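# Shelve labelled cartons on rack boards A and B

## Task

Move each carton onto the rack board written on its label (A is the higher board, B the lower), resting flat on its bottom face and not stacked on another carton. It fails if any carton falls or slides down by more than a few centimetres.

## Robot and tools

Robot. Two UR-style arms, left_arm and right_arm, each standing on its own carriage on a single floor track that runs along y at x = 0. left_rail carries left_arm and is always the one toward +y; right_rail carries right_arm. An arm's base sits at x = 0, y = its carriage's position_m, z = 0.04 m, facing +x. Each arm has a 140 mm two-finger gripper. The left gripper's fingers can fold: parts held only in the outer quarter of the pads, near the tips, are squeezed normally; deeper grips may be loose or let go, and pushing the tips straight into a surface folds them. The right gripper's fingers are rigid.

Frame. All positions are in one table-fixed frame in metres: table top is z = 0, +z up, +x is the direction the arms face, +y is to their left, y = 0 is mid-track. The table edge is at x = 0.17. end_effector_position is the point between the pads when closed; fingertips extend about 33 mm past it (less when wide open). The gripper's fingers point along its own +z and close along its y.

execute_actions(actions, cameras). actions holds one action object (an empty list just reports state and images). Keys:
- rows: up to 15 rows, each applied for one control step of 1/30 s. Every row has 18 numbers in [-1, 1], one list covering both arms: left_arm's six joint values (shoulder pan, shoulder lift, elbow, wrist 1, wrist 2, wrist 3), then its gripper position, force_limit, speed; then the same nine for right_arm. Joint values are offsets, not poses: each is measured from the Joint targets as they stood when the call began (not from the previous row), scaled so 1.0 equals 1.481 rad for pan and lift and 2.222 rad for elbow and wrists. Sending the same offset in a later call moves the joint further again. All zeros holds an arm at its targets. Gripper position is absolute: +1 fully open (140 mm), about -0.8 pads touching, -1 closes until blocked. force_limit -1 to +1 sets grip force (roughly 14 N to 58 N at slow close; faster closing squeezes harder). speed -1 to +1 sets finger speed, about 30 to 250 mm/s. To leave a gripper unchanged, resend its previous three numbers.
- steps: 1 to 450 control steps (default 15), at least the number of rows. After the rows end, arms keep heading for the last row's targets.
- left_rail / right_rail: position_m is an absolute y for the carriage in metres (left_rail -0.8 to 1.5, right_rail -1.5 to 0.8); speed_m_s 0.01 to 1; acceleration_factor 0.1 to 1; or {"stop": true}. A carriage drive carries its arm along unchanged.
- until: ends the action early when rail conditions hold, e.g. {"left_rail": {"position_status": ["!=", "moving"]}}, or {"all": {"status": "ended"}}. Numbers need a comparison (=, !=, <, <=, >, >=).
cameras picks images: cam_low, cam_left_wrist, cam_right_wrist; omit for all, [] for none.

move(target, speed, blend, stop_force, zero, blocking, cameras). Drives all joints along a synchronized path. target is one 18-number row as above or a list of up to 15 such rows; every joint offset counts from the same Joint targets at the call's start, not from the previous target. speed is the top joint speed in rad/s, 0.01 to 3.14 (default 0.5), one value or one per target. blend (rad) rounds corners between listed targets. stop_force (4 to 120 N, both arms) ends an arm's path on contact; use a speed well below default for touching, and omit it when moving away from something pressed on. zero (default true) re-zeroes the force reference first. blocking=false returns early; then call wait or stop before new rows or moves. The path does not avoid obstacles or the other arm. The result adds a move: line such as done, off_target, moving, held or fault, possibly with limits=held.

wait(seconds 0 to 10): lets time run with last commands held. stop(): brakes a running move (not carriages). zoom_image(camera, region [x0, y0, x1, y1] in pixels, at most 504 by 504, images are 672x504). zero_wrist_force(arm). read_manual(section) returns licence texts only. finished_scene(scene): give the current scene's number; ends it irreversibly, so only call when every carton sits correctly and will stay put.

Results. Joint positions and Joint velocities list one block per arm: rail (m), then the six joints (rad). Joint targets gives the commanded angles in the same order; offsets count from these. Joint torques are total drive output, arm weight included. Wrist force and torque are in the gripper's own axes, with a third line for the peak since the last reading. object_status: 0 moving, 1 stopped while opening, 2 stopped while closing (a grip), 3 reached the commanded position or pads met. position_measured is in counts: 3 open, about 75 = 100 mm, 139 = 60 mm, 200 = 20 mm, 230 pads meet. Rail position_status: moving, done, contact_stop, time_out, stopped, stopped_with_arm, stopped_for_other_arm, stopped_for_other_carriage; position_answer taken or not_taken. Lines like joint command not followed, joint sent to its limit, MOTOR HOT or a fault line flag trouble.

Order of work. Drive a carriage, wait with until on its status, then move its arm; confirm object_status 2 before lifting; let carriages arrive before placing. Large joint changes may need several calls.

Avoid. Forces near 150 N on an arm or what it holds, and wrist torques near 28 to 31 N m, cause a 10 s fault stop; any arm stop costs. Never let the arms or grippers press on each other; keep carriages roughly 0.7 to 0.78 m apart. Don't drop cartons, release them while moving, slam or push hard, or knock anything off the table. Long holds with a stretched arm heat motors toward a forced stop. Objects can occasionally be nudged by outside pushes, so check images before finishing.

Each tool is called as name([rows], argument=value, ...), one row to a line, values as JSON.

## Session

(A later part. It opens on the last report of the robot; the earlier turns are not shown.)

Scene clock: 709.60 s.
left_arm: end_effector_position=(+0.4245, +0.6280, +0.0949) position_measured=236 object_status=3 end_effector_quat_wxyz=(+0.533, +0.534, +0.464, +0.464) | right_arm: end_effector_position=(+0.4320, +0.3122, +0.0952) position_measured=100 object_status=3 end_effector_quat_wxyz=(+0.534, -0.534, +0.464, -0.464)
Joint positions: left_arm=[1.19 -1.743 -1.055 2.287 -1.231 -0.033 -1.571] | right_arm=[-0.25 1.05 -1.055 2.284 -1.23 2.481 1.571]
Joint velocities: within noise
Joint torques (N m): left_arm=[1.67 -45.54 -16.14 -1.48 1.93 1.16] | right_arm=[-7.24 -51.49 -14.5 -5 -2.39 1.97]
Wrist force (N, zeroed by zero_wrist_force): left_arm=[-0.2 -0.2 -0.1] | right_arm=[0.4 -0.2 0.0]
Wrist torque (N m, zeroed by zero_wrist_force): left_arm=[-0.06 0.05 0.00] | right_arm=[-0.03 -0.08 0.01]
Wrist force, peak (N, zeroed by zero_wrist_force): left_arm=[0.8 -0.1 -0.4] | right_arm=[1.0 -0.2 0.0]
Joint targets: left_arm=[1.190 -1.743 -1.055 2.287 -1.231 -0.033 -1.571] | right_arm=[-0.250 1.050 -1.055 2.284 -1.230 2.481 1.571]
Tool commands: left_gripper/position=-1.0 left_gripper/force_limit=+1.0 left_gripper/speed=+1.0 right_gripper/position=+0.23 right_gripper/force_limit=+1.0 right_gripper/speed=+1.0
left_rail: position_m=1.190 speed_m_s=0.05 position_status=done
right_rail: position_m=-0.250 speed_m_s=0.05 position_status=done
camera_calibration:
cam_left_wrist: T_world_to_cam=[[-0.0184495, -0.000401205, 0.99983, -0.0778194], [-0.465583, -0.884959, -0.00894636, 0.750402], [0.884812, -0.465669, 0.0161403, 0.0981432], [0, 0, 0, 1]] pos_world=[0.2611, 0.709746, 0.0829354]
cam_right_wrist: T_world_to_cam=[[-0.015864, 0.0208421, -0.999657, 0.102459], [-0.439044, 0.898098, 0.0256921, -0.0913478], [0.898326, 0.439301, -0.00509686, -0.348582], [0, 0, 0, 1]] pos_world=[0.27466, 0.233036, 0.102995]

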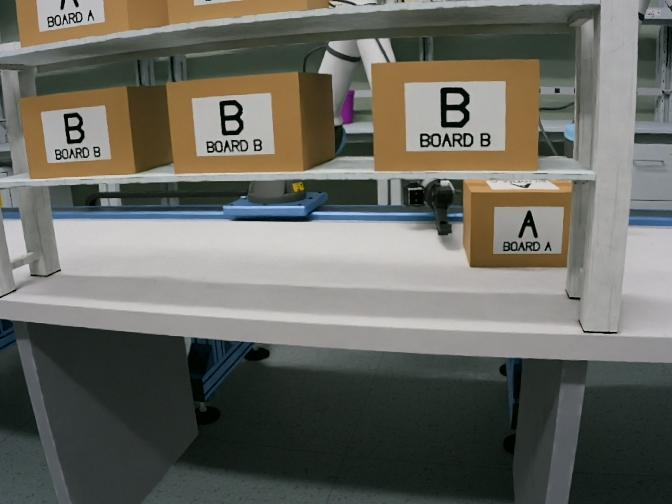

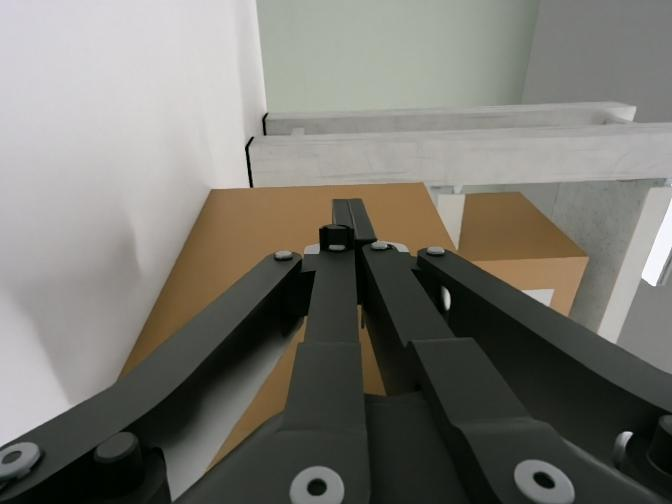

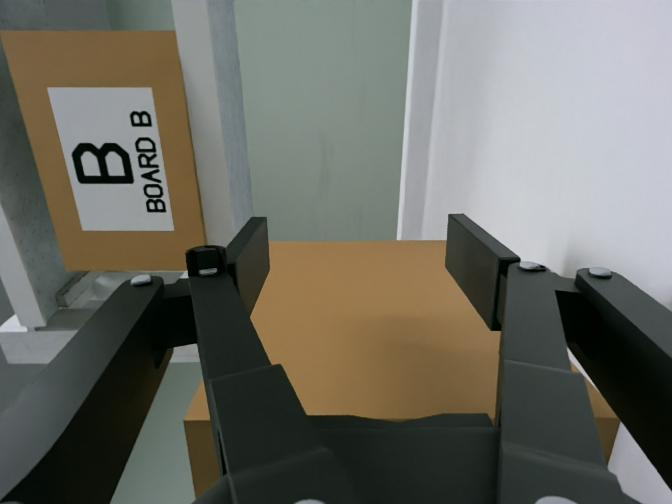

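execute_actions([
  {"left_rail":{"position_m":1.185,"speed_m_s":0.02},"right_rail":{"position_m":-0.228,"speed_m_s":0.03},"steps":90,"until":{"all":{"status":"ended"}}},
])

Scene clock: 716.80 s.
left_arm: end_effector_position=(+0.4245, +0.6229, +0.0949) position_measured=236 object_status=3 end_effector_quat_wxyz=(+0.533, +0.534, +0.464, +0.464) | right_arm: end_effector_position=(+0.4320, +0.3343, +0.0952) position_measured=100 object_status=3 end_effector_quat_wxyz=(+0.534, -0.534, +0.464, -0.464)
Joint positions: left_arm=[1.185 -1.743 -1.055 2.287 -1.231 -0.033 -1.571] | right_arm=[-0.228 1.05 -1.055 2.284 -1.23 2.481 1.571]
Joint velocities: within noise
Joint torques (N m): left_arm=[9.17 -57.06 -24.18 0.99 2.01 0.67] | right_arm=[-13.02 -63.02 -20.99 -1.86 -2.26 1.92]
Wrist force (N, zeroed by zero_wrist_force): left_arm=[0.0 -0.1 -0.1] | right_arm=[0.3 -0.2 -0.1]
Wrist torque (N m, zeroed by zero_wrist_force): left_arm=[-0.04 0.00 0.00] | right_arm=[-0.05 -0.05 0.00]
Wrist force, peak (N, zeroed by zero_wrist_force): left_arm=[-1.2 -0.4 0.1] | right_arm=[1.3 0.0 -0.1]
Joint targets: left_arm=[1.185 -1.743 -1.055 2.287 -1.231 -0.033 -1.571] | right_arm=[-0.228 1.050 -1.055 2.284 -1.230 2.481 1.571]
Tool commands: left_gripper/position=-1.0 left_gripper/force_limit=+1.0 left_gripper/speed=+1.0 right_gripper/position=+0.23 right_gripper/force_limit=+1.0 right_gripper/speed=+1.0
left_rail: position_m=1.185 speed_m_s=0.02 position_status=done
right_rail: position_m=-0.228 speed_m_s=0.03 position_status=done
camera_calibration:
cam_left_wrist: T_world_to_cam=[[-0.0184495, -0.000401205, 0.99983, -0.0778214], [-0.465583, -0.884959, -0.00894636, 0.745888], [0.884812, -0.465669, 0.0161403, 0.0957683], [0, 0, 0, 1]] pos_world=[0.2611, 0.704646, 0.0829354]
cam_right_wrist: T_world_to_cam=[[-0.0159075, 0.0209321, -0.999654, 0.101988], [-0.439043, 0.898096, 0.025792, -0.111206], [0.898325, 0.439302, -0.00509634, -0.358291], [0, 0, 0, 1]] pos_world=[0.27466, 0.255136, 0.102995]

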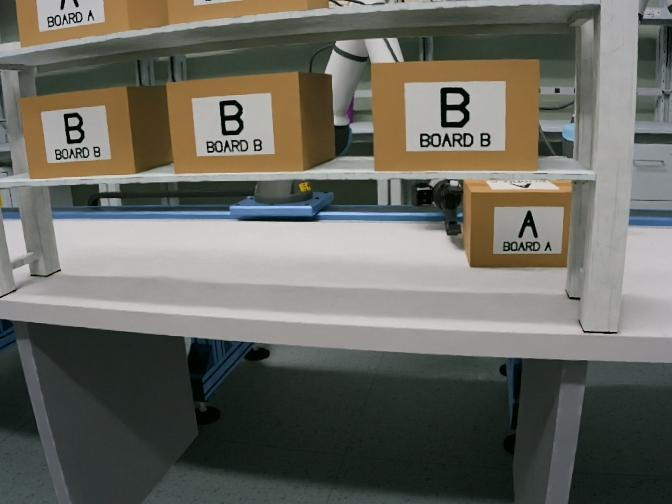

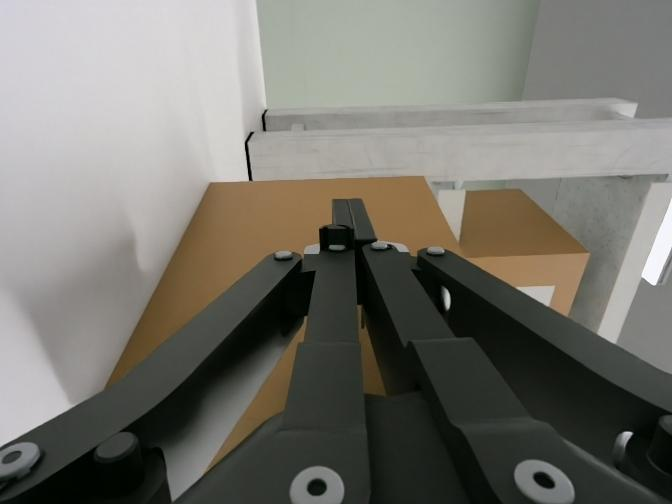

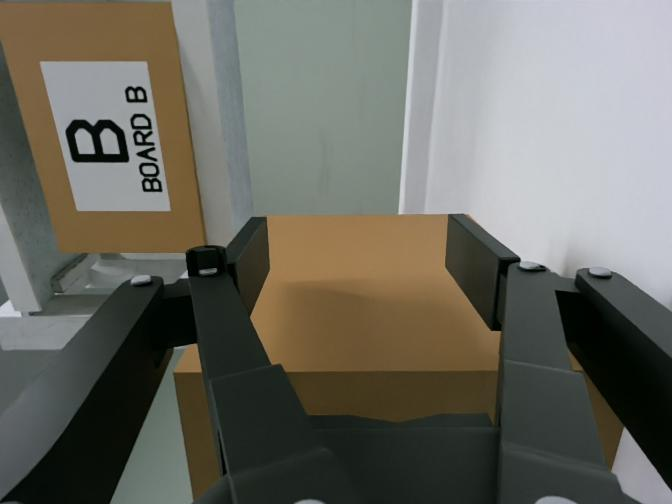

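execute_actions([
  {"left_rail":{"position_m":1.193},"right_rail":{"position_m":-0.236},"steps":60,"until":{"all":{"status":"ended"}}},
], cameras=[])

move(target=[0.0270,0.0015,-0.0030,0.0020,0.0180,0,-1,1,1,-0.0236,0.0017,-0.0032,0.0020,-0.0153,0,0.23,1,1], speed=0.1, cameras=[])

execute_actions([
  {"left_rail":{"position_m":1.179,"speed_m_s":0.02},"right_rail":{"position_m":-0.222,"speed_m_s":0.02},"steps":90,"until":{"all":{"status":"ended"}}},
])

Scene clock: 733.60 s.
left_arm: end_effector_position=(+0.4245, +0.6310, +0.0949) position_measured=236 object_status=3 end_effector_quat_wxyz=(+0.533, +0.534, +0.464, +0.464) | right_arm: end_effector_position=(+0.4320, +0.3262, +0.0952) position_measured=100 object_status=3 end_effector_quat_wxyz=(+0.534, -0.534, +0.464, -0.464)
Joint positions: left_arm=[1.193 -1.743 -1.055 2.287 -1.231 -0.033 -1.571] | right_arm=[-0.236 1.05 -1.055 2.284 -1.23 2.481 1.571]
Joint velocities: within noise
Joint torques (N m): left_arm=[9.26 -72.7 -17.5 1.29 1.7 1.11] | right_arm=[-13.15 -69.54 -18.8 0.42 -2.28 2.11]
Wrist force (N, zeroed by zero_wrist_force): left_arm=[0.0 -0.1 0.2] | right_arm=[0.3 -0.1 -0.1]
Wrist torque (N m, zeroed by zero_wrist_force): left_arm=[-0.04 0.01 0.00] | right_arm=[0.00 -0.08 0.00]
Wrist force, peak (N, zeroed by zero_wrist_force): left_arm=[-0.9 0.0 0.4] | right_arm=[0.9 0.0 -0.2]
Joint targets: left_arm=[1.193 -1.743 -1.055 2.287 -1.231 -0.033 -1.571] | right_arm=[-0.236 1.050 -1.055 2.284 -1.230 2.481 1.571]
Tool commands: left_gripper/position=-1.0 left_gripper/force_limit=+1.0 left_gripper/speed=+1.0 right_gripper/position=+0.23 right_gripper/force_limit=+1.0 right_gripper/speed=+1.0
left_rail: position_m=1.193 speed_m_s=0.02 position_status=done
right_rail: position_m=-0.236 speed_m_s=0.03 position_status=done
No camera images: "cameras" was empty.

Scene clock: 734.47 s.
left_arm: end_effector_position=(+0.4444, +0.6314, +0.0951) position_measured=236 object_status=3 end_effector_quat_wxyz=(+0.533, +0.534, +0.464, +0.464) | right_arm: end_effector_position=(+0.4519, +0.3255, +0.0953) position_measured=100 object_status=3 end_effector_quat_wxyz=(+0.534, -0.533, +0.464, -0.464)
Joint positions: left_arm=[1.193 -1.703 -1.053 2.28 -1.227 0.007 -1.571] | right_arm=[-0.236 1.015 -1.052 2.277 -1.225 2.447 1.571]
Joint velocities: within noise
Joint torques (N m): left_arm=[11.63 -42.83 -27.36 1.73 2.62 0.55] | right_arm=[-15.42 -51.08 -23.12 1.35 -3.23 2.03]
Wrist force (N, zeroed by zero_wrist_force): left_arm=[-0.1 0.0 -0.1] | right_arm=[0.4 -0.2 0.1]
Wrist torque (N m, zeroed by zero_wrist_force): left_arm=[-0.03 0.02 0.00] | right_arm=[0.00 -0.09 0.02]
Wrist force, peak (N, zeroed by zero_wrist_force): left_arm=[-0.8 -0.1 -0.9] | right_arm=[0.9 0.3 -0.2]
Joint targets: left_arm=[1.193 -1.703 -1.053 2.280 -1.227 0.007 -1.571] | right_arm=[-0.236 1.015 -1.052 2.277 -1.225 2.447 1.571]
left_rail: position_m=1.193 speed_m_s=0.02 position_status=done
right_rail: position_m=-0.236 speed_m_s=0.03 position_status=done
move: done
No camera images: "cameras" was empty.

Scene clock: 735.47 s.
left_arm: end_effector_position=(+0.4445, +0.6173, +0.0951) position_measured=236 object_status=3 end_effector_quat_wxyz=(+0.533, +0.534, +0.464, +0.464) | right_arm: end_effector_position=(+0.4520, +0.3396, +0.0953) position_measured=100 object_status=3 end_effector_quat_wxyz=(+0.534, -0.533, +0.464, -0.464)
Joint positions: left_arm=[1.179 -1.703 -1.053 2.28 -1.227 0.007 -1.571] | right_arm=[-0.222 1.015 -1.052 2.277 -1.225 2.447 1.571]
Joint velocities: within noise
Joint torques (N m): left_arm=[13.99 -43.21 -24.44 1.64 2.27 0.59] | right_arm=[-14.45 -51.05 -21.34 0.6 -2.68 1.77]
Wrist force (N, zeroed by zero_wrist_force): left_arm=[-0.3 0.1 0.1] | right_arm=[0.4 -0.3 0.0]
Wrist torque (N m, zeroed by zero_wrist_force): left_arm=[0.00 0.07 0.00] | right_arm=[-0.02 -0.10 0.02]
Wrist force, peak (N, zeroed by zero_wrist_force): left_arm=[-0.6 0.2 0.2] | right_arm=[1.0 -0.4 -0.2]
Joint targets: left_arm=[1.179 -1.703 -1.053 2.280 -1.227 0.007 -1.571] | right_arm=[-0.222 1.015 -1.052 2.277 -1.225 2.447 1.571]
Tool commands: left_gripper/position=-1.0 left_gripper/force_limit=+1.0 left_gripper/speed=+1.0 right_gripper/position=+0.23 right_gripper/force_limit=+1.0 right_gripper/speed=+1.0
left_rail: position_m=1.179 speed_m_s=0.02 position_status=done
right_rail: position_m=-0.222 speed_m_s=0.02 position_status=done
camera_calibration:
cam_left_wrist: T_world_to_cam=[[-0.0183615, -0.000448454, 0.999831, -0.0776446], [-0.465584, -0.884958, -0.00894717, 0.750204], [0.884813, -0.46567, 0.0160403, 0.0753346], [0, 0, 0, 1]] pos_world=[0.2812, 0.698946, 0.0831353]
cam_right_wrist: T_world_to_cam=[[-0.015708, 0.0210315, -0.999655, 0.102307], [-0.438244, 0.898486, 0.0257893, -0.107702], [0.898719, 0.438498, -0.00489642, -0.378601], [0, 0, 0, 1]] pos_world=[0.294663, 0.260633, 0.103196]

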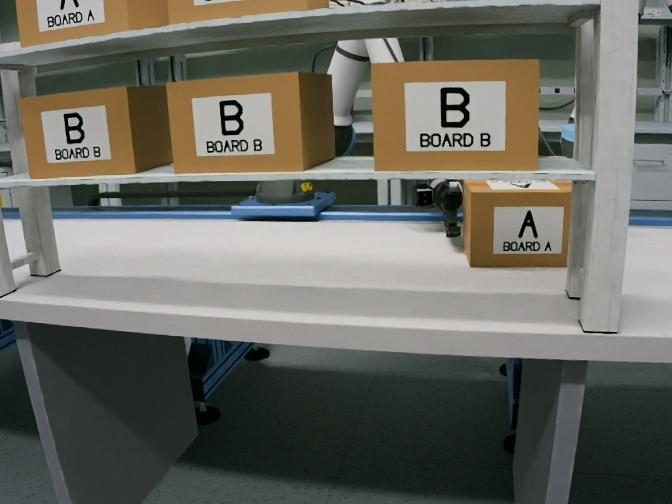

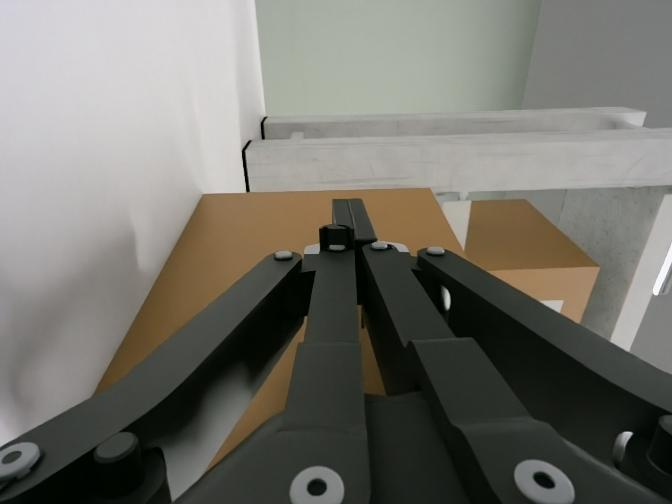

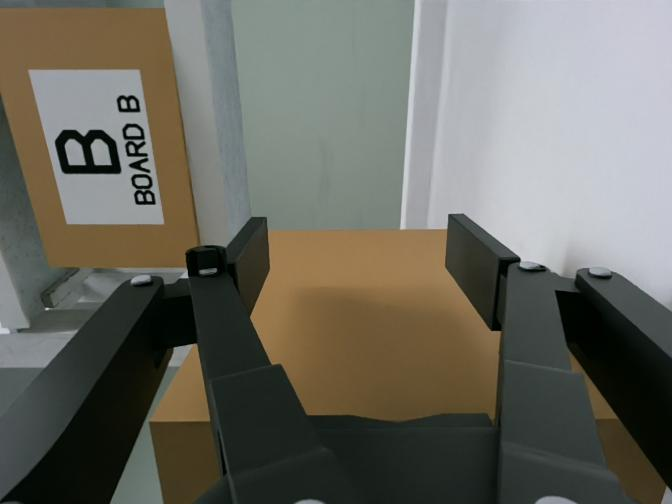

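execute_actions([
  {"left_rail":{"position_m":1.175,"speed_m_s":0.015},"right_rail":{"position_m":-0.212,"speed_m_s":0.015},"steps":90,"until":{"all":{"status":"ended"}}},
], cameras=["cam_left_wrist","cam_right_wrist"])

Scene clock: 742.97 s.
left_arm: end_effector_position=(+0.4445, +0.6134, +0.0951) position_measured=236 object_status=3 end_effector_quat_wxyz=(+0.533, +0.534, +0.464, +0.464) | right_arm: end_effector_position=(+0.4520, +0.3494, +0.0953) position_measured=100 object_status=3 end_effector_quat_wxyz=(+0.534, -0.533, +0.464, -0.464)
Joint positions: left_arm=[1.175 -1.703 -1.053 2.28 -1.227 0.007 -1.571] | right_arm=[-0.212 1.015 -1.052 2.277 -1.225 2.447 1.571]
Joint velocities: within noise
Joint torques (N m): left_arm=[2.67 -54.81 -12.2 1.62 0.69 0.66] | right_arm=[-6.91 -57.75 -22.62 -1.01 -1.74 2.07]
Wrist force (N, zeroed by zero_wrist_force): left_arm=[9.2 2.2 3.6] | right_arm=[20.0 -5.0 -7.6]
Wrist torque (N m, zeroed by zero_wrist_force): left_arm=[-0.02 0.46 -0.03] | right_arm=[-0.60 -1.08 -0.88]
Wrist force, peak (N, zeroed by zero_wrist_force): left_arm=[10.7 1.4 3.9] | right_arm=[20.0 -5.0 -7.6]
Joint targets: left_arm=[1.175 -1.703 -1.053 2.280 -1.227 0.007 -1.571] | right_arm=[-0.212 1.015 -1.052 2.277 -1.225 2.447 1.571]
Tool commands: left_gripper/position=-1.0 left_gripper/force_limit=+1.0 left_gripper/speed=+1.0 right_gripper/position=+0.23 right_gripper/force_limit=+1.0 right_gripper/speed=+1.0
left_rail: position_m=1.175 speed_m_s=0.01 position_status=done
right_rail: position_m=-0.212 speed_m_s=0.01 position_status=done
camera_calibration:
cam_left_wrist: T_world_to_cam=[[-0.0183629, -0.000450428, 0.999831, -0.0776446], [-0.465506, -0.885, -0.00894817, 0.74676], [0.884854, -0.465592, 0.0160415, 0.0734524], [0, 0, 0, 1]] pos_world=[0.281201, 0.695046, 0.0831353]
cam_right_wrist: T_world_to_cam=[[-0.0157961, 0.0209901, -0.999655, 0.102034], [-0.438161, 0.898526, 0.0257903, -0.116673], [0.898758, 0.438417, -0.00499619, -0.382832], [0, 0, 0, 1]] pos_world=[0.294563, 0.270532, 0.103095]
Images, in order (width x height): cam_left_wrist 672x504, cam_right_wrist 672x504.

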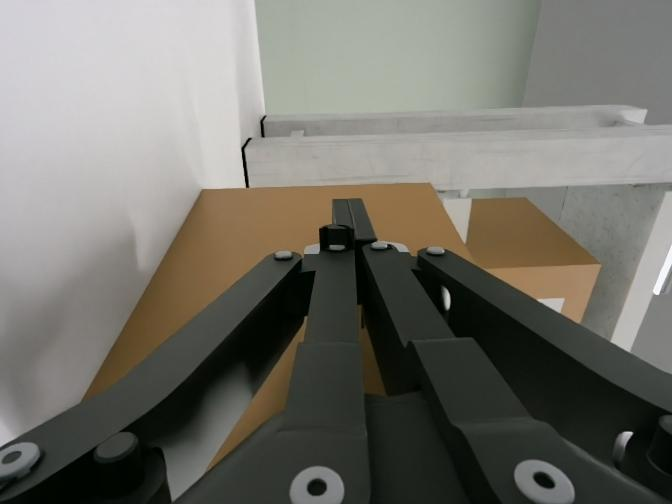

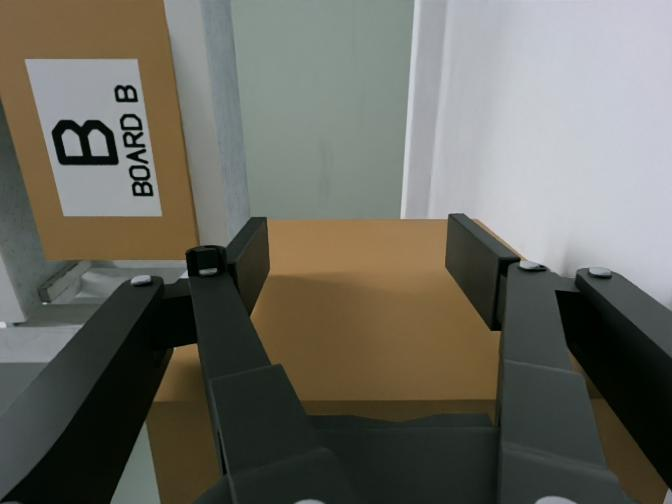

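execute_actions([
  {"left_rail":{"position_m":1.1715,"speed_m_s":0.015},"right_rail":{"position_m":-0.2105,"speed_m_s":0.015},"steps":60,"until":{"all":{"status":"ended"}}},
], cameras=[])

Scene clock: 747.83 s.
left_arm: end_effector_position=(+0.4446, +0.6102, +0.0950) position_measured=236 object_status=3 end_effector_quat_wxyz=(+0.533, +0.534, +0.464, +0.464) | right_arm: end_effector_position=(+0.4520, +0.3510, +0.0953) position_measured=100 object_status=3 end_effector_quat_wxyz=(+0.534, -0.533, +0.464, -0.464)
Joint positions: left_arm=[1.172 -1.703 -1.053 2.28 -1.226 0.007 -1.571] | right_arm=[-0.211 1.015 -1.052 2.277 -1.225 2.447 1.571]
Joint velocities: within noise
Joint torques (N m): left_arm=[-21.44 -61.2 -54.77 -3.25 18.05 0.43] | right_arm=[14.65 -66.28 -33.54 -2.64 -8.12 1.74]
Wrist force (N, zeroed by zero_wrist_force): left_arm=[49.9 14.2 -1.9] | right_arm=[37.4 -10.6 -15.2]
Wrist torque (N m, zeroed by zero_wrist_force): left_arm=[-0.43 1.96 -0.22] | right_arm=[-1.24 -2.06 -1.63]
Wrist force, peak (N, zeroed by zero_wrist_force): left_arm=[49.9 14.2 -1.9] | right_arm=[37.8 -10.2 -15.3]
Joint targets: left_arm=[1.172 -1.703 -1.053 2.280 -1.227 0.007 -1.571] | right_arm=[-0.210 1.015 -1.052 2.277 -1.225 2.447 1.571]
Tool commands: left_gripper/position=-1.0 left_gripper/force_limit=+1.0 left_gripper/speed=+1.0 right_gripper/position=+0.23 right_gripper/force_limit=+1.0 right_gripper/speed=+1.0
left_rail: position_m=1.172 speed_m_s=0.01 position_status=done
right_rail: position_m=-0.211 position_m_goal=-0.210 speed_m_s=0.01 position_status=done
No camera images: "cameras" was empty.

Lift.

move([
  [0,-0.0446,-0.0010,0.0305,0,0,-1,1,1,0,-0.0446,-0.0010,0.0305,0,0,0.23,1,1],
  [0,-0.0871,-0.0033,0.0609,0,0,-1,1,1,0,-0.0870,-0.0033,0.0608,0,0,0.23,1,1],
  [0,-0.1249,-0.0071,0.0899,0,0,-1,1,1,0,-0.1247,-0.0071,0.0897,0,0,0.23,1,1],
  [0,-0.1606,-0.0123,0.1189,0,0,-1,1,1,0,-0.1603,-0.0123,0.1186,0,0,0.23,1,1],
  [0,-0.1944,-0.0190,0.1482,0,0,-1,1,1,0,-0.1940,-0.0190,0.1479,0,0,0.23,1,1],
  [0,-0.2261,-0.0271,0.1774,0,0,-1,1,1,0,-0.2256,-0.0271,0.1771,0,0,0.23,1,1],
  [0,-0.2556,-0.0364,0.2063,0,0,-1,1,1,0,-0.2550,-0.0363,0.2058,0,0,0.23,1,1],
  [0,-0.2830,-0.0470,0.2352,0,0,-1,1,1,0,-0.2823,-0.0468,0.2346,0,0,0.23,1,1],
  [0,-0.3075,-0.0588,0.2633,0,0,-1,1,1,0,-0.3068,-0.0586,0.2627,0,0,0.23,1,1],
  [0,-0.3300,-0.0719,0.2914,0,0,-1,1,1,0,-0.3292,-0.0717,0.2907,0,0,0.23,1,1],
  [0,-0.3499,-0.0859,0.3186,0,0,-1,1,1,0,-0.3491,-0.0856,0.3178,0,0,0.23,1,1],
  [0,-0.3677,-0.1012,0.3458,0,0,-1,1,1,0,-0.3668,-0.1010,0.3450,0,0,0.23,1,1],
  [0,-0.3830,-0.1172,0.3720,0,0,-1,1,1,0,-0.3821,-0.1170,0.3712,0,0,0.23,1,1],
  [0,-0.3963,-0.1345,0.3982,0,0,-1,1,1,0,-0.3954,-0.1343,0.3974,0,0,0.23,1,1],
  [0,-0.4205,-0.1829,0.4628,0,0,-1,1,1,0,-0.4196,-0.1826,0.4619,0,0,0.23,1,1],
], speed=0.15, blend=0.015)

Scene clock: 766.97 s.
left_arm: end_effector_position=(+0.4445, +0.6094, +0.5977) position_measured=236 object_status=3 end_effector_quat_wxyz=(+0.534, +0.534, +0.464, +0.464) | right_arm: end_effector_position=(+0.4521, +0.3511, +0.5982) position_measured=100 object_status=3 end_effector_quat_wxyz=(+0.534, -0.533, +0.464, -0.464)
Joint positions: left_arm=[1.172 -1.703 -1.676 1.874 -0.198 0.007 -1.571] | right_arm=[-0.21 1.015 -1.674 1.872 -0.199 2.447 1.571]
Joint velocities: within noise
Joint torques (N m): left_arm=[-24.45 -45.97 -70.2 -0.66 20.74 0.31] | right_arm=[19.8 -48.01 -69.17 -4.63 -14.77 1.64]
Wrist force (N, zeroed by zero_wrist_force): left_arm=[39.2 -3.7 3.9] | right_arm=[37.6 13.5 -12.5]
Wrist torque (N m, zeroed by zero_wrist_force): left_arm=[0.10 1.55 0.04] | right_arm=[-0.31 -1.55 -1.29]
Wrist force, peak (N, zeroed by zero_wrist_force): left_arm=[62.0 -2.3 5.2] | right_arm=[60.8 17.9 -19.4]
Joint targets: left_arm=[1.172 -1.703 -1.676 1.874 -0.198 0.007 -1.571] | right_arm=[-0.210 1.015 -1.674 1.871 -0.199 2.447 1.571]
left_rail: position_m=1.172 speed_m_s=0.01 position_status=done
right_rail: position_m=-0.210 speed_m_s=0.01 position_status=done
move: done
camera_calibration:
cam_left_wrist: T_world_to_cam=[[-0.0182903, 0.000531307, 0.999833, -0.580765], [-0.465526, -0.884998, -0.00804572, 0.747233], [0.884845, -0.465595, 0.0164342, 0.0634386], [0, 0, 0, 1]] pos_world=[0.2811, 0.691145, 0.585638]
cam_right_wrist: T_world_to_cam=[[-0.0152024, 0.0218308, -0.999646, 0.604224], [-0.438179, 0.898503, 0.0262857, -0.131324], [0.898759, 0.438424, -0.00409358, -0.381661], [0, 0, 0, 1]] pos_world=[0.294664, 0.272134, 0.6059]

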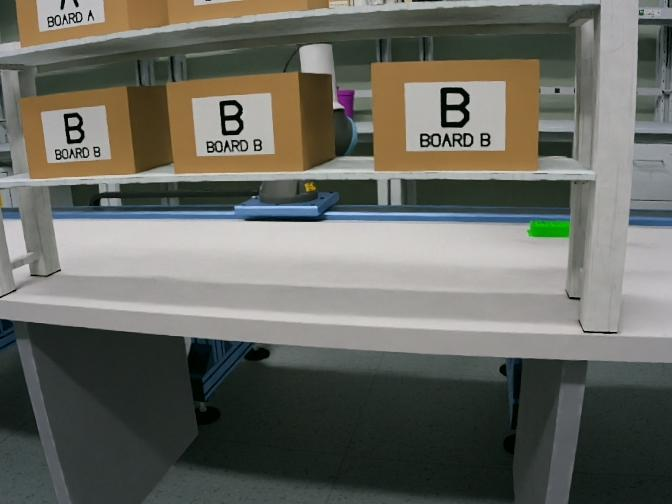

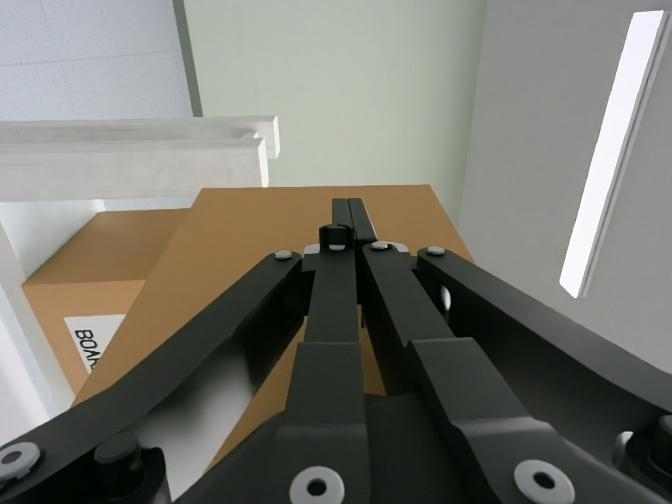

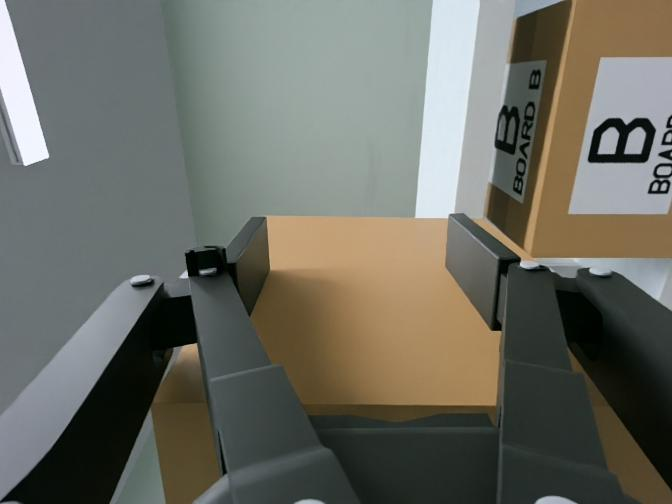

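execute_actions([
  {"left_rail":{"position_m":1.0355,"speed_m_s":0.1},"right_rail":{"position_m":-0.3465,"speed_m_s":0.1},"steps":120,"until":{"all":{"status":"ended"}}},
], cameras=[])

move([
  [0.0540,0.0122,-0.0069,-0.0014,0.0360,0,-1,1,1,-0.0437,0.0129,-0.0073,-0.0013,-0.0291,0,0.23,1,1],
  [0.1059,0.0267,-0.0156,-0.0022,0.0706,0,-1,1,1,-0.0846,0.0279,-0.0165,-0.0022,-0.0564,0,0.23,1,1],
  [0.1558,0.0435,-0.0264,-0.0027,0.1039,0,-1,1,1,-0.1228,0.0452,-0.0276,-0.0025,-0.0819,0,0.23,1,1],
  [0.2036,0.0625,-0.0390,-0.0027,0.1357,0,-1,1,1,-0.1581,0.0646,-0.0406,-0.0025,-0.1054,0,0.23,1,1],
  [0.2494,0.0838,-0.0537,-0.0022,0.1662,0,-1,1,1,-0.1907,0.0863,-0.0556,-0.0019,-0.1271,0,0.23,1,1],
  [0.2931,0.1074,-0.0703,-0.0014,0.1954,0,-1,1,1,-0.2204,0.1103,-0.0726,-0.0009,-0.1469,0,0.23,1,1],
  [0.3347,0.1332,-0.0888,-0.0001,0.2231,0,-1,1,1,-0.2474,0.1364,-0.0915,0.0006,-0.1649,0,0.23,1,1],
  [0.3743,0.1614,-0.1092,0.0016,0.2495,0,-1,1,1,-0.2716,0.1647,-0.1123,0.0026,-0.1811,0,0.23,1,1],
], speed=0.12, blend=0.02)

move(target=[0,0.0106,0.0258,-0.0329,0,0,-1,1,1,0,0.0106,0.0258,-0.0329,0,0,0.23,1,1], speed=0.025, stop_force=7, cameras=[])

move(target=[0,0.0012,0.0030,-0.0038,0,0,-1,1,1,0,0.0012,0.0030,-0.0038,0,0,0.23,1,1], speed=0.02, stop_force=9)

Scene clock: 786.70 s.
left_arm: end_effector_position=(+0.4445, +0.4735, +0.5978) position_measured=236 object_status=3 end_effector_quat_wxyz=(+0.534, +0.534, +0.464, +0.464) end_effector_velocity=(+0.000, -0.001, +0.000) end_effector_angular_velocity=(+0.001, +0.000, -0.001) | right_arm: end_effector_position=(+0.4520, +0.2152, +0.5983) position_measured=100 object_status=3 end_effector_quat_wxyz=(+0.534, -0.533, +0.464, -0.464) end_effector_velocity=(+0.000, -0.001, +0.001) end_effector_angular_velocity=(+0.001, +0.000, +0.000)
Joint positions: left_arm=[1.036 -1.703 -1.676 1.874 -0.198 0.007 -1.571] | right_arm=[-0.346 1.015 -1.674 1.871 -0.199 2.447 1.571]
Joint velocities: left_arm=[-0.001 0 0.001 -0.001 0 0 0.001] | right_arm=[-0.001 0 -0.001 0 0.001 -0.001 0.001]
Joint torques (N m): left_arm=[-36.18 -9.85 -61.87 -1.59 21.86 0.08] | right_arm=[21.05 -44.08 -60.64 -5.49 -16.96 1.71]
Wrist force (N, zeroed by zero_wrist_force): left_arm=[38.9 -4.3 3.6] | right_arm=[37.8 13.9 -12.4]
Wrist torque (N m, zeroed by zero_wrist_force): left_arm=[0.12 1.60 0.04] | right_arm=[-0.26 -1.54 -1.24]
Wrist force, peak (N, zeroed by zero_wrist_force): left_arm=[42.8 -4.3 3.4] | right_arm=[39.3 14.3 -12.8]
Joint targets: left_arm=[1.036 -1.703 -1.676 1.874 -0.198 0.007 -1.571] | right_arm=[-0.347 1.015 -1.674 1.871 -0.199 2.447 1.571]
Tool commands: left_gripper/position=-1.0 left_gripper/force_limit=+1.0 left_gripper/speed=+1.0 right_gripper/position=+0.23 right_gripper/force_limit=+1.0 right_gripper/speed=+1.0
left_rail: position_m=1.036 position_m_goal=1.035 speed_m_s=0.10 position_status=done
right_rail: position_m=-0.346 position_m_goal=-0.347 speed_m_s=0.10 position_status=done
No camera images: "cameras" was empty.

Scene clock: 791.77 s.
left_arm: end_effector_position=(+0.7593, +0.4733, +0.5977) position_measured=236 object_status=3 end_effector_quat_wxyz=(+0.534, +0.534, +0.464, +0.464) | right_arm: end_effector_position=(+0.7667, +0.2152, +0.5987) position_measured=100 object_status=3 end_effector_quat_wxyz=(+0.534, -0.533, +0.464, -0.464)
Joint positions: left_arm=[1.035 -1.149 -1.437 1.631 -0.195 0.561 -1.571] | right_arm=[-0.347 0.613 -1.43 1.622 -0.193 2.045 1.571]
Joint velocities: within noise
Joint torques (N m): left_arm=[-18.9 -35.95 -72.04 -1.34 20.23 -0.03] | right_arm=[9.3 -52.42 -65.11 -4.8 -16.9 1.79]
Wrist force (N, zeroed by zero_wrist_force): left_arm=[35.9 -5.4 2.8] | right_arm=[35.2 12.6 -10.5]
Wrist torque (N m, zeroed by zero_wrist_force): left_arm=[0.14 1.43 0.07] | right_arm=[-0.22 -1.36 -1.04]
Wrist force, peak (N, zeroed by zero_wrist_force): left_arm=[51.2 -5.3 3.5] | right_arm=[50.2 14.5 -15.6]
Joint targets: left_arm=[1.036 -1.149 -1.437 1.631 -0.195 0.561 -1.571] | right_arm=[-0.347 0.612 -1.430 1.622 -0.193 2.044 1.571]
left_rail: position_m=1.035 speed_m_s=0.10 position_status=done
right_rail: position_m=-0.347 speed_m_s=0.10 position_status=done
move: done
camera_calibration:
cam_left_wrist: T_world_to_cam=[[-0.0184256, 0.000490464, 0.99983, -0.574828], [-0.465522, -0.884999, -0.00814483, 0.773347], [0.884844, -0.465593, 0.0165349, -0.278672], [0, 0, 0, 1]] pos_world=[0.596001, 0.554945, 0.585637]
cam_right_wrist: T_world_to_cam=[[-0.0151234, 0.0214246, -0.999656, 0.612388], [-0.438341, 0.898436, 0.0258867, 0.129017], [0.898682, 0.438582, -0.00419619, -0.604829], [0, 0, 0, 1]] pos_world=[0.609363, 0.136234, 0.606299]

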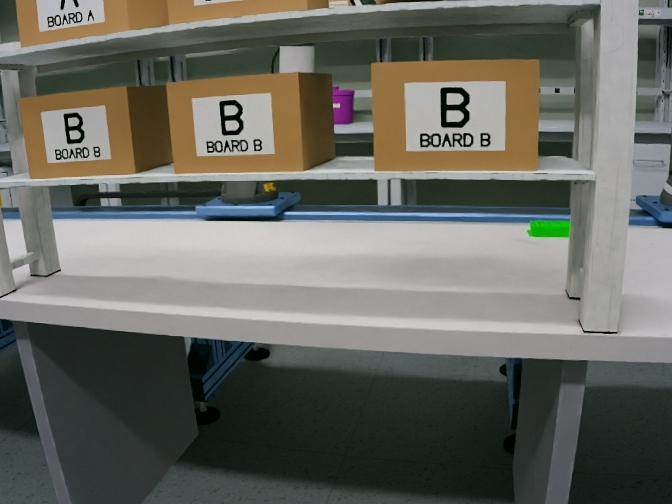

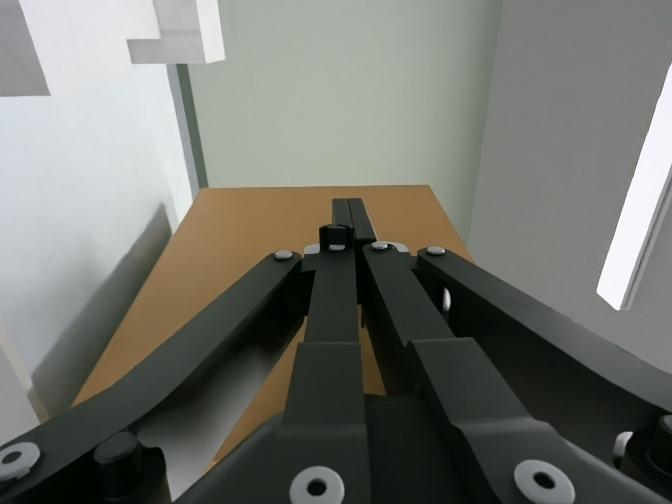

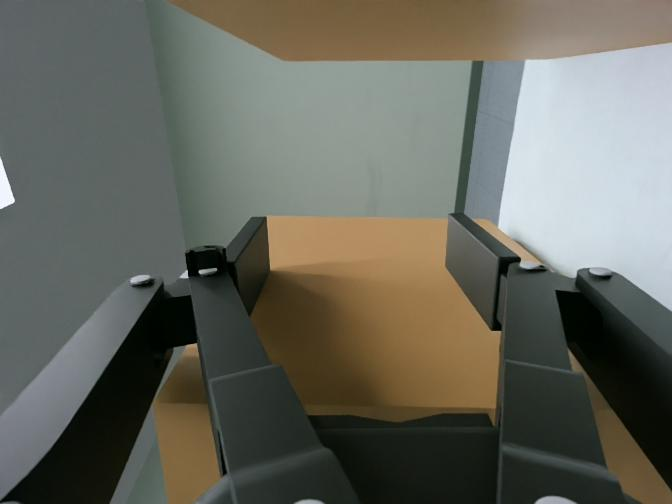

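Scene clock: 794.27 s.
left_arm: end_effector_position=(+0.7596, +0.4730, +0.5825) position_measured=236 object_status=3 end_effector_quat_wxyz=(+0.534, +0.533, +0.464, +0.464) | right_arm: end_effector_position=(+0.7671, +0.2153, +0.5847) position_measured=100 object_status=3 end_effector_quat_wxyz=(+0.534, -0.533, +0.464, -0.464)
Joint positions: left_arm=[1.035 -1.149 -1.431 1.652 -0.221 0.561 -1.571] | right_arm=[-0.347 0.612 -1.425 1.641 -0.217 2.044 1.571]
Joint velocities: within noise
Joint torques (N m): left_arm=[-33.95 -72.46 -68.75 -1.69 20.54 0.15] | right_arm=[10.74 -70.89 -62.13 -4.32 -16.57 1.65]
Wrist force (N, zeroed by zero_wrist_force): left_arm=[41.9 -1.4 6.1] | right_arm=[40.4 5.5 -12.7]
Wrist torque (N m, zeroed by zero_wrist_force): left_arm=[0.00 1.80 0.01] | right_arm=[-0.54 -2.13 -1.87]
Wrist force, peak (N, zeroed by zero_wrist_force): left_arm=[45.6 0.1 6.0] | right_arm=[40.7 6.5 -13.2]
Joint targets: left_arm=[1.036 -1.149 -1.431 1.652 -0.221 0.561 -1.571] | right_arm=[-0.347 0.612 -1.425 1.641 -0.217 2.044 1.571]
left_rail: position_m=1.035 speed_m_s=0.10 position_status=done
right_rail: position_m=-0.347 speed_m_s=0.10 position_status=done
move: contact (left_arm, right_arm); left_arm: the wrist 1 is farthest, 0.047 rad from its target; right_arm: the wrist 1 is farthest, 0.049 rad from its target
No camera images: "cameras" was empty.

Scene clock: 796.30 s.
left_arm: end_effector_position=(+0.7596, +0.4730, +0.5787) position_measured=236 object_status=3 end_effector_quat_wxyz=(+0.534, +0.533, +0.464, +0.464) | right_arm: end_effector_position=(+0.7671, +0.2154, +0.5841) position_measured=100 object_status=3 end_effector_quat_wxyz=(+0.534, -0.533, +0.464, -0.464)
Joint positions: left_arm=[1.035 -1.149 -1.43 1.657 -0.228 0.561 -1.571] | right_arm=[-0.346 0.612 -1.424 1.642 -0.219 2.044 1.571]
Joint velocities: within noise
Joint torques (N m): left_arm=[-38.78 -59.31 -65.58 -1.36 20.33 0.43] | right_arm=[11.84 -58.61 -55.32 -3.03 -16.4 1.49]
Wrist force (N, zeroed by zero_wrist_force): left_arm=[52.1 5.5 6.9] | right_arm=[42.3 -4.9 -16.9]
Wrist torque (N m, zeroed by zero_wrist_force): left_arm=[-0.18 2.15 -0.12] | right_arm=[-1.20 -2.46 -1.97]
Wrist force, peak (N, zeroed by zero_wrist_force): left_arm=[55.0 12.0 6.0] | right_arm=[42.1 -6.5 -18.5]
Joint targets: left_arm=[1.036 -1.149 -1.430 1.657 -0.228 0.561 -1.571] | right_arm=[-0.347 0.612 -1.424 1.642 -0.219 2.044 1.571]
left_rail: position_m=1.035 speed_m_s=0.10 position_status=done
right_rail: position_m=-0.346 position_m_goal=-0.347 speed_m_s=0.10 position_status=done
move: contact (left_arm, right_arm)
camera_calibration:
cam_left_wrist: T_world_to_cam=[[-0.0185954, 0.000809181, 0.999827, -0.5559], [-0.465447, -0.88504, -0.00794042, 0.773017], [0.88488, -0.465514, 0.0168343, -0.278952], [0, 0, 0, 1]] pos_world=[0.596301, 0.554745, 0.566638]
cam_right_wrist: T_world_to_cam=[[-0.0148513, 0.0215566, -0.999657, 0.597613], [-0.438267, 0.898472, 0.0258857, 0.129341], [0.898722, 0.438501, -0.00389594, -0.605529], [0, 0, 0, 1]] pos_world=[0.609764, 0.136434, 0.591701]

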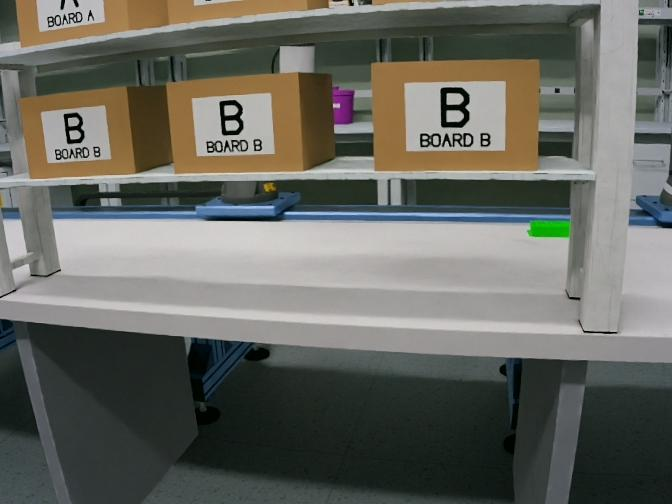

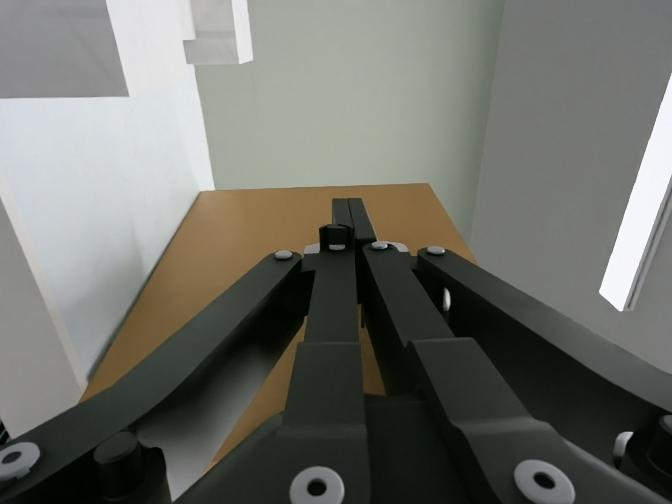

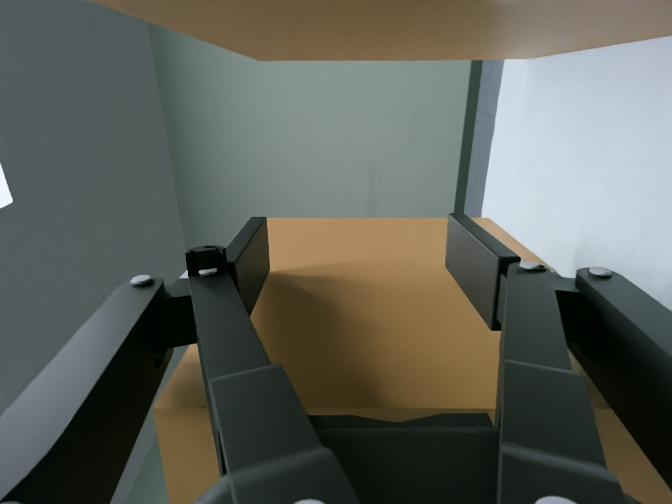

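execute_actions([
  {"left_rail":{"position_m":1.0615,"speed_m_s":0.04},"right_rail":{"position_m":-0.3725,"speed_m_s":0.04},"steps":60,"until":{"all":{"status":"ended"}}},
], cameras=["cam_low"])

move([
  [-0.1705,-0.1041,0.0589,0.0109,-0.1136,0,-1,1,1,0.1140,-0.1052,0.0597,0.0109,0.0756,0,0.23,1,1],
  [-0.3405,-0.1352,0.1427,-0.0521,-0.2270,0,-1,1,1,0.2440,-0.1381,0.1447,-0.0522,0.1622,0,0.23,1,1],
], speed=0.4)

Scene clock: 802.70 s.
left_arm: end_effector_position=(+0.7596, +0.4990, +0.5788) position_measured=236 object_status=3 end_effector_quat_wxyz=(+0.534, +0.533, +0.464, +0.464) | right_arm: end_effector_position=(+0.7671, +0.1894, +0.5841) position_measured=100 object_status=3 end_effector_quat_wxyz=(+0.534, -0.533, +0.464, -0.464)
Joint positions: left_arm=[1.062 -1.149 -1.43 1.657 -0.228 0.561 -1.571] | right_arm=[-0.373 0.612 -1.424 1.642 -0.219 2.044 1.571]
Joint velocities: within noise
Joint torques (N m): left_arm=[12.59 -60.21 -51.25 -3.19 -1.8 0.42] | right_arm=[6.33 -57.08 -37.9 -6.04 3.02 1.59]
Wrist force (N, zeroed by zero_wrist_force): left_arm=[-0.4 0.0 0.0] | right_arm=[2.0 -2.9 0.8]
Wrist torque (N m, zeroed by zero_wrist_force): left_arm=[-0.02 0.08 -0.01] | right_arm=[-0.63 -0.51 -0.02]
Wrist force, peak (N, zeroed by zero_wrist_force): left_arm=[52.2 6.6 7.1] | right_arm=[42.4 -5.0 -17.1]
Joint targets: left_arm=[1.062 -1.149 -1.430 1.657 -0.228 0.561 -1.571] | right_arm=[-0.373 0.612 -1.424 1.642 -0.219 2.044 1.571]
Tool commands: left_gripper/position=-1.0 left_gripper/force_limit=+1.0 left_gripper/speed=+1.0 right_gripper/position=+0.23 right_gripper/force_limit=+1.0 right_gripper/speed=+1.0
left_rail: position_m=1.062 speed_m_s=0.04 position_status=done
right_rail: position_m=-0.373 speed_m_s=0.04 position_status=done
Images, in order (width x height): cam_low 672x504.

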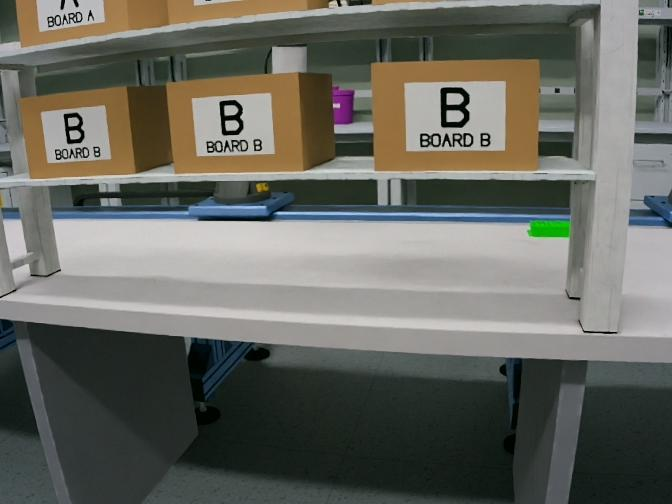

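Scene clock: 804.63 s.
left_arm: end_effector_position=(+0.4698, +0.5000, +0.5197) position_measured=236 object_status=3 end_effector_quat_wxyz=(+0.533, +0.534, +0.464, +0.464) | right_arm: end_effector_position=(+0.4768, +0.1899, +0.5250) position_measured=100 object_status=3 end_effector_quat_wxyz=(+0.534, -0.533, +0.464, -0.464)
Joint positions: left_arm=[1.062 -1.653 -1.63 1.974 -0.344 0.057 -1.571] | right_arm=[-0.373 0.974 -1.629 1.963 -0.335 2.405 1.571]
Joint velocities: within noise
Joint torques (N m): left_arm=[-18.21 -64.12 -34.16 -2.82 -2.46 0.44] | right_arm=[8.06 -52.35 -32.58 -6.12 3.62 1.67]
Wrist force (N, zeroed by zero_wrist_force): left_arm=[-0.3 -0.4 0.2] | right_arm=[2.4 -2.1 0.5]
Wrist torque (N m, zeroed by zero_wrist_force): left_arm=[-0.09 0.05 0.00] | right_arm=[-0.43 -0.51 0.04]
Wrist force, peak (N, zeroed by zero_wrist_force): left_arm=[-0.7 0.1 -3.4] | right_arm=[3.0 -4.5 1.3]
Joint targets: left_arm=[1.062 -1.653 -1.630 1.974 -0.344 0.057 -1.571] | right_arm=[-0.373 0.974 -1.629 1.963 -0.335 2.405 1.571]
left_rail: position_m=1.062 speed_m_s=0.04 position_status=done
right_rail: position_m=-0.373 speed_m_s=0.04 position_status=done
move: done
camera_calibration:
cam_left_wrist: T_world_to_cam=[[-0.0183093, -0.000138932, 0.999832, -0.50186], [-0.465513, -0.884999, -0.00864762, 0.661779], [0.884852, -0.465593, 0.016139, -0.00850168], [0, 0, 0, 1]] pos_world=[0.3064, 0.581645, 0.507636]
cam_right_wrist: T_world_to_cam=[[-0.0157731, 0.0211062, -0.999653, 0.53541], [-0.439167, 0.898032, 0.02589, 0.0269642], [0.898267, 0.439423, -0.00489558, -0.333056], [0, 0, 0, 1]] pos_world=[0.31946, 0.110837, 0.532896]

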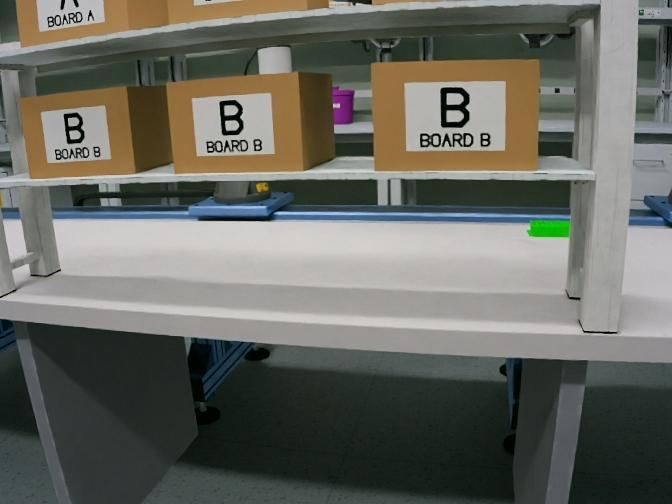

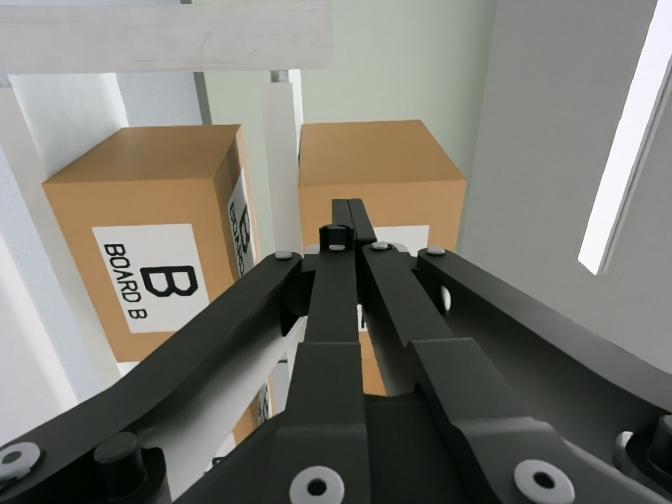

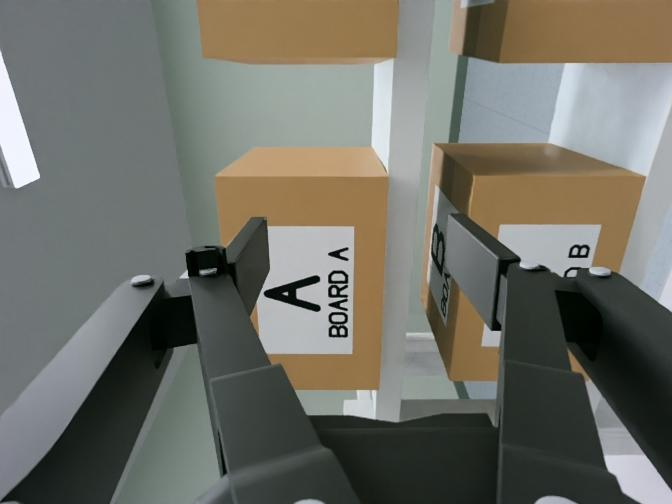

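finished_scene(scene=2)

The scene is finished: the task was done.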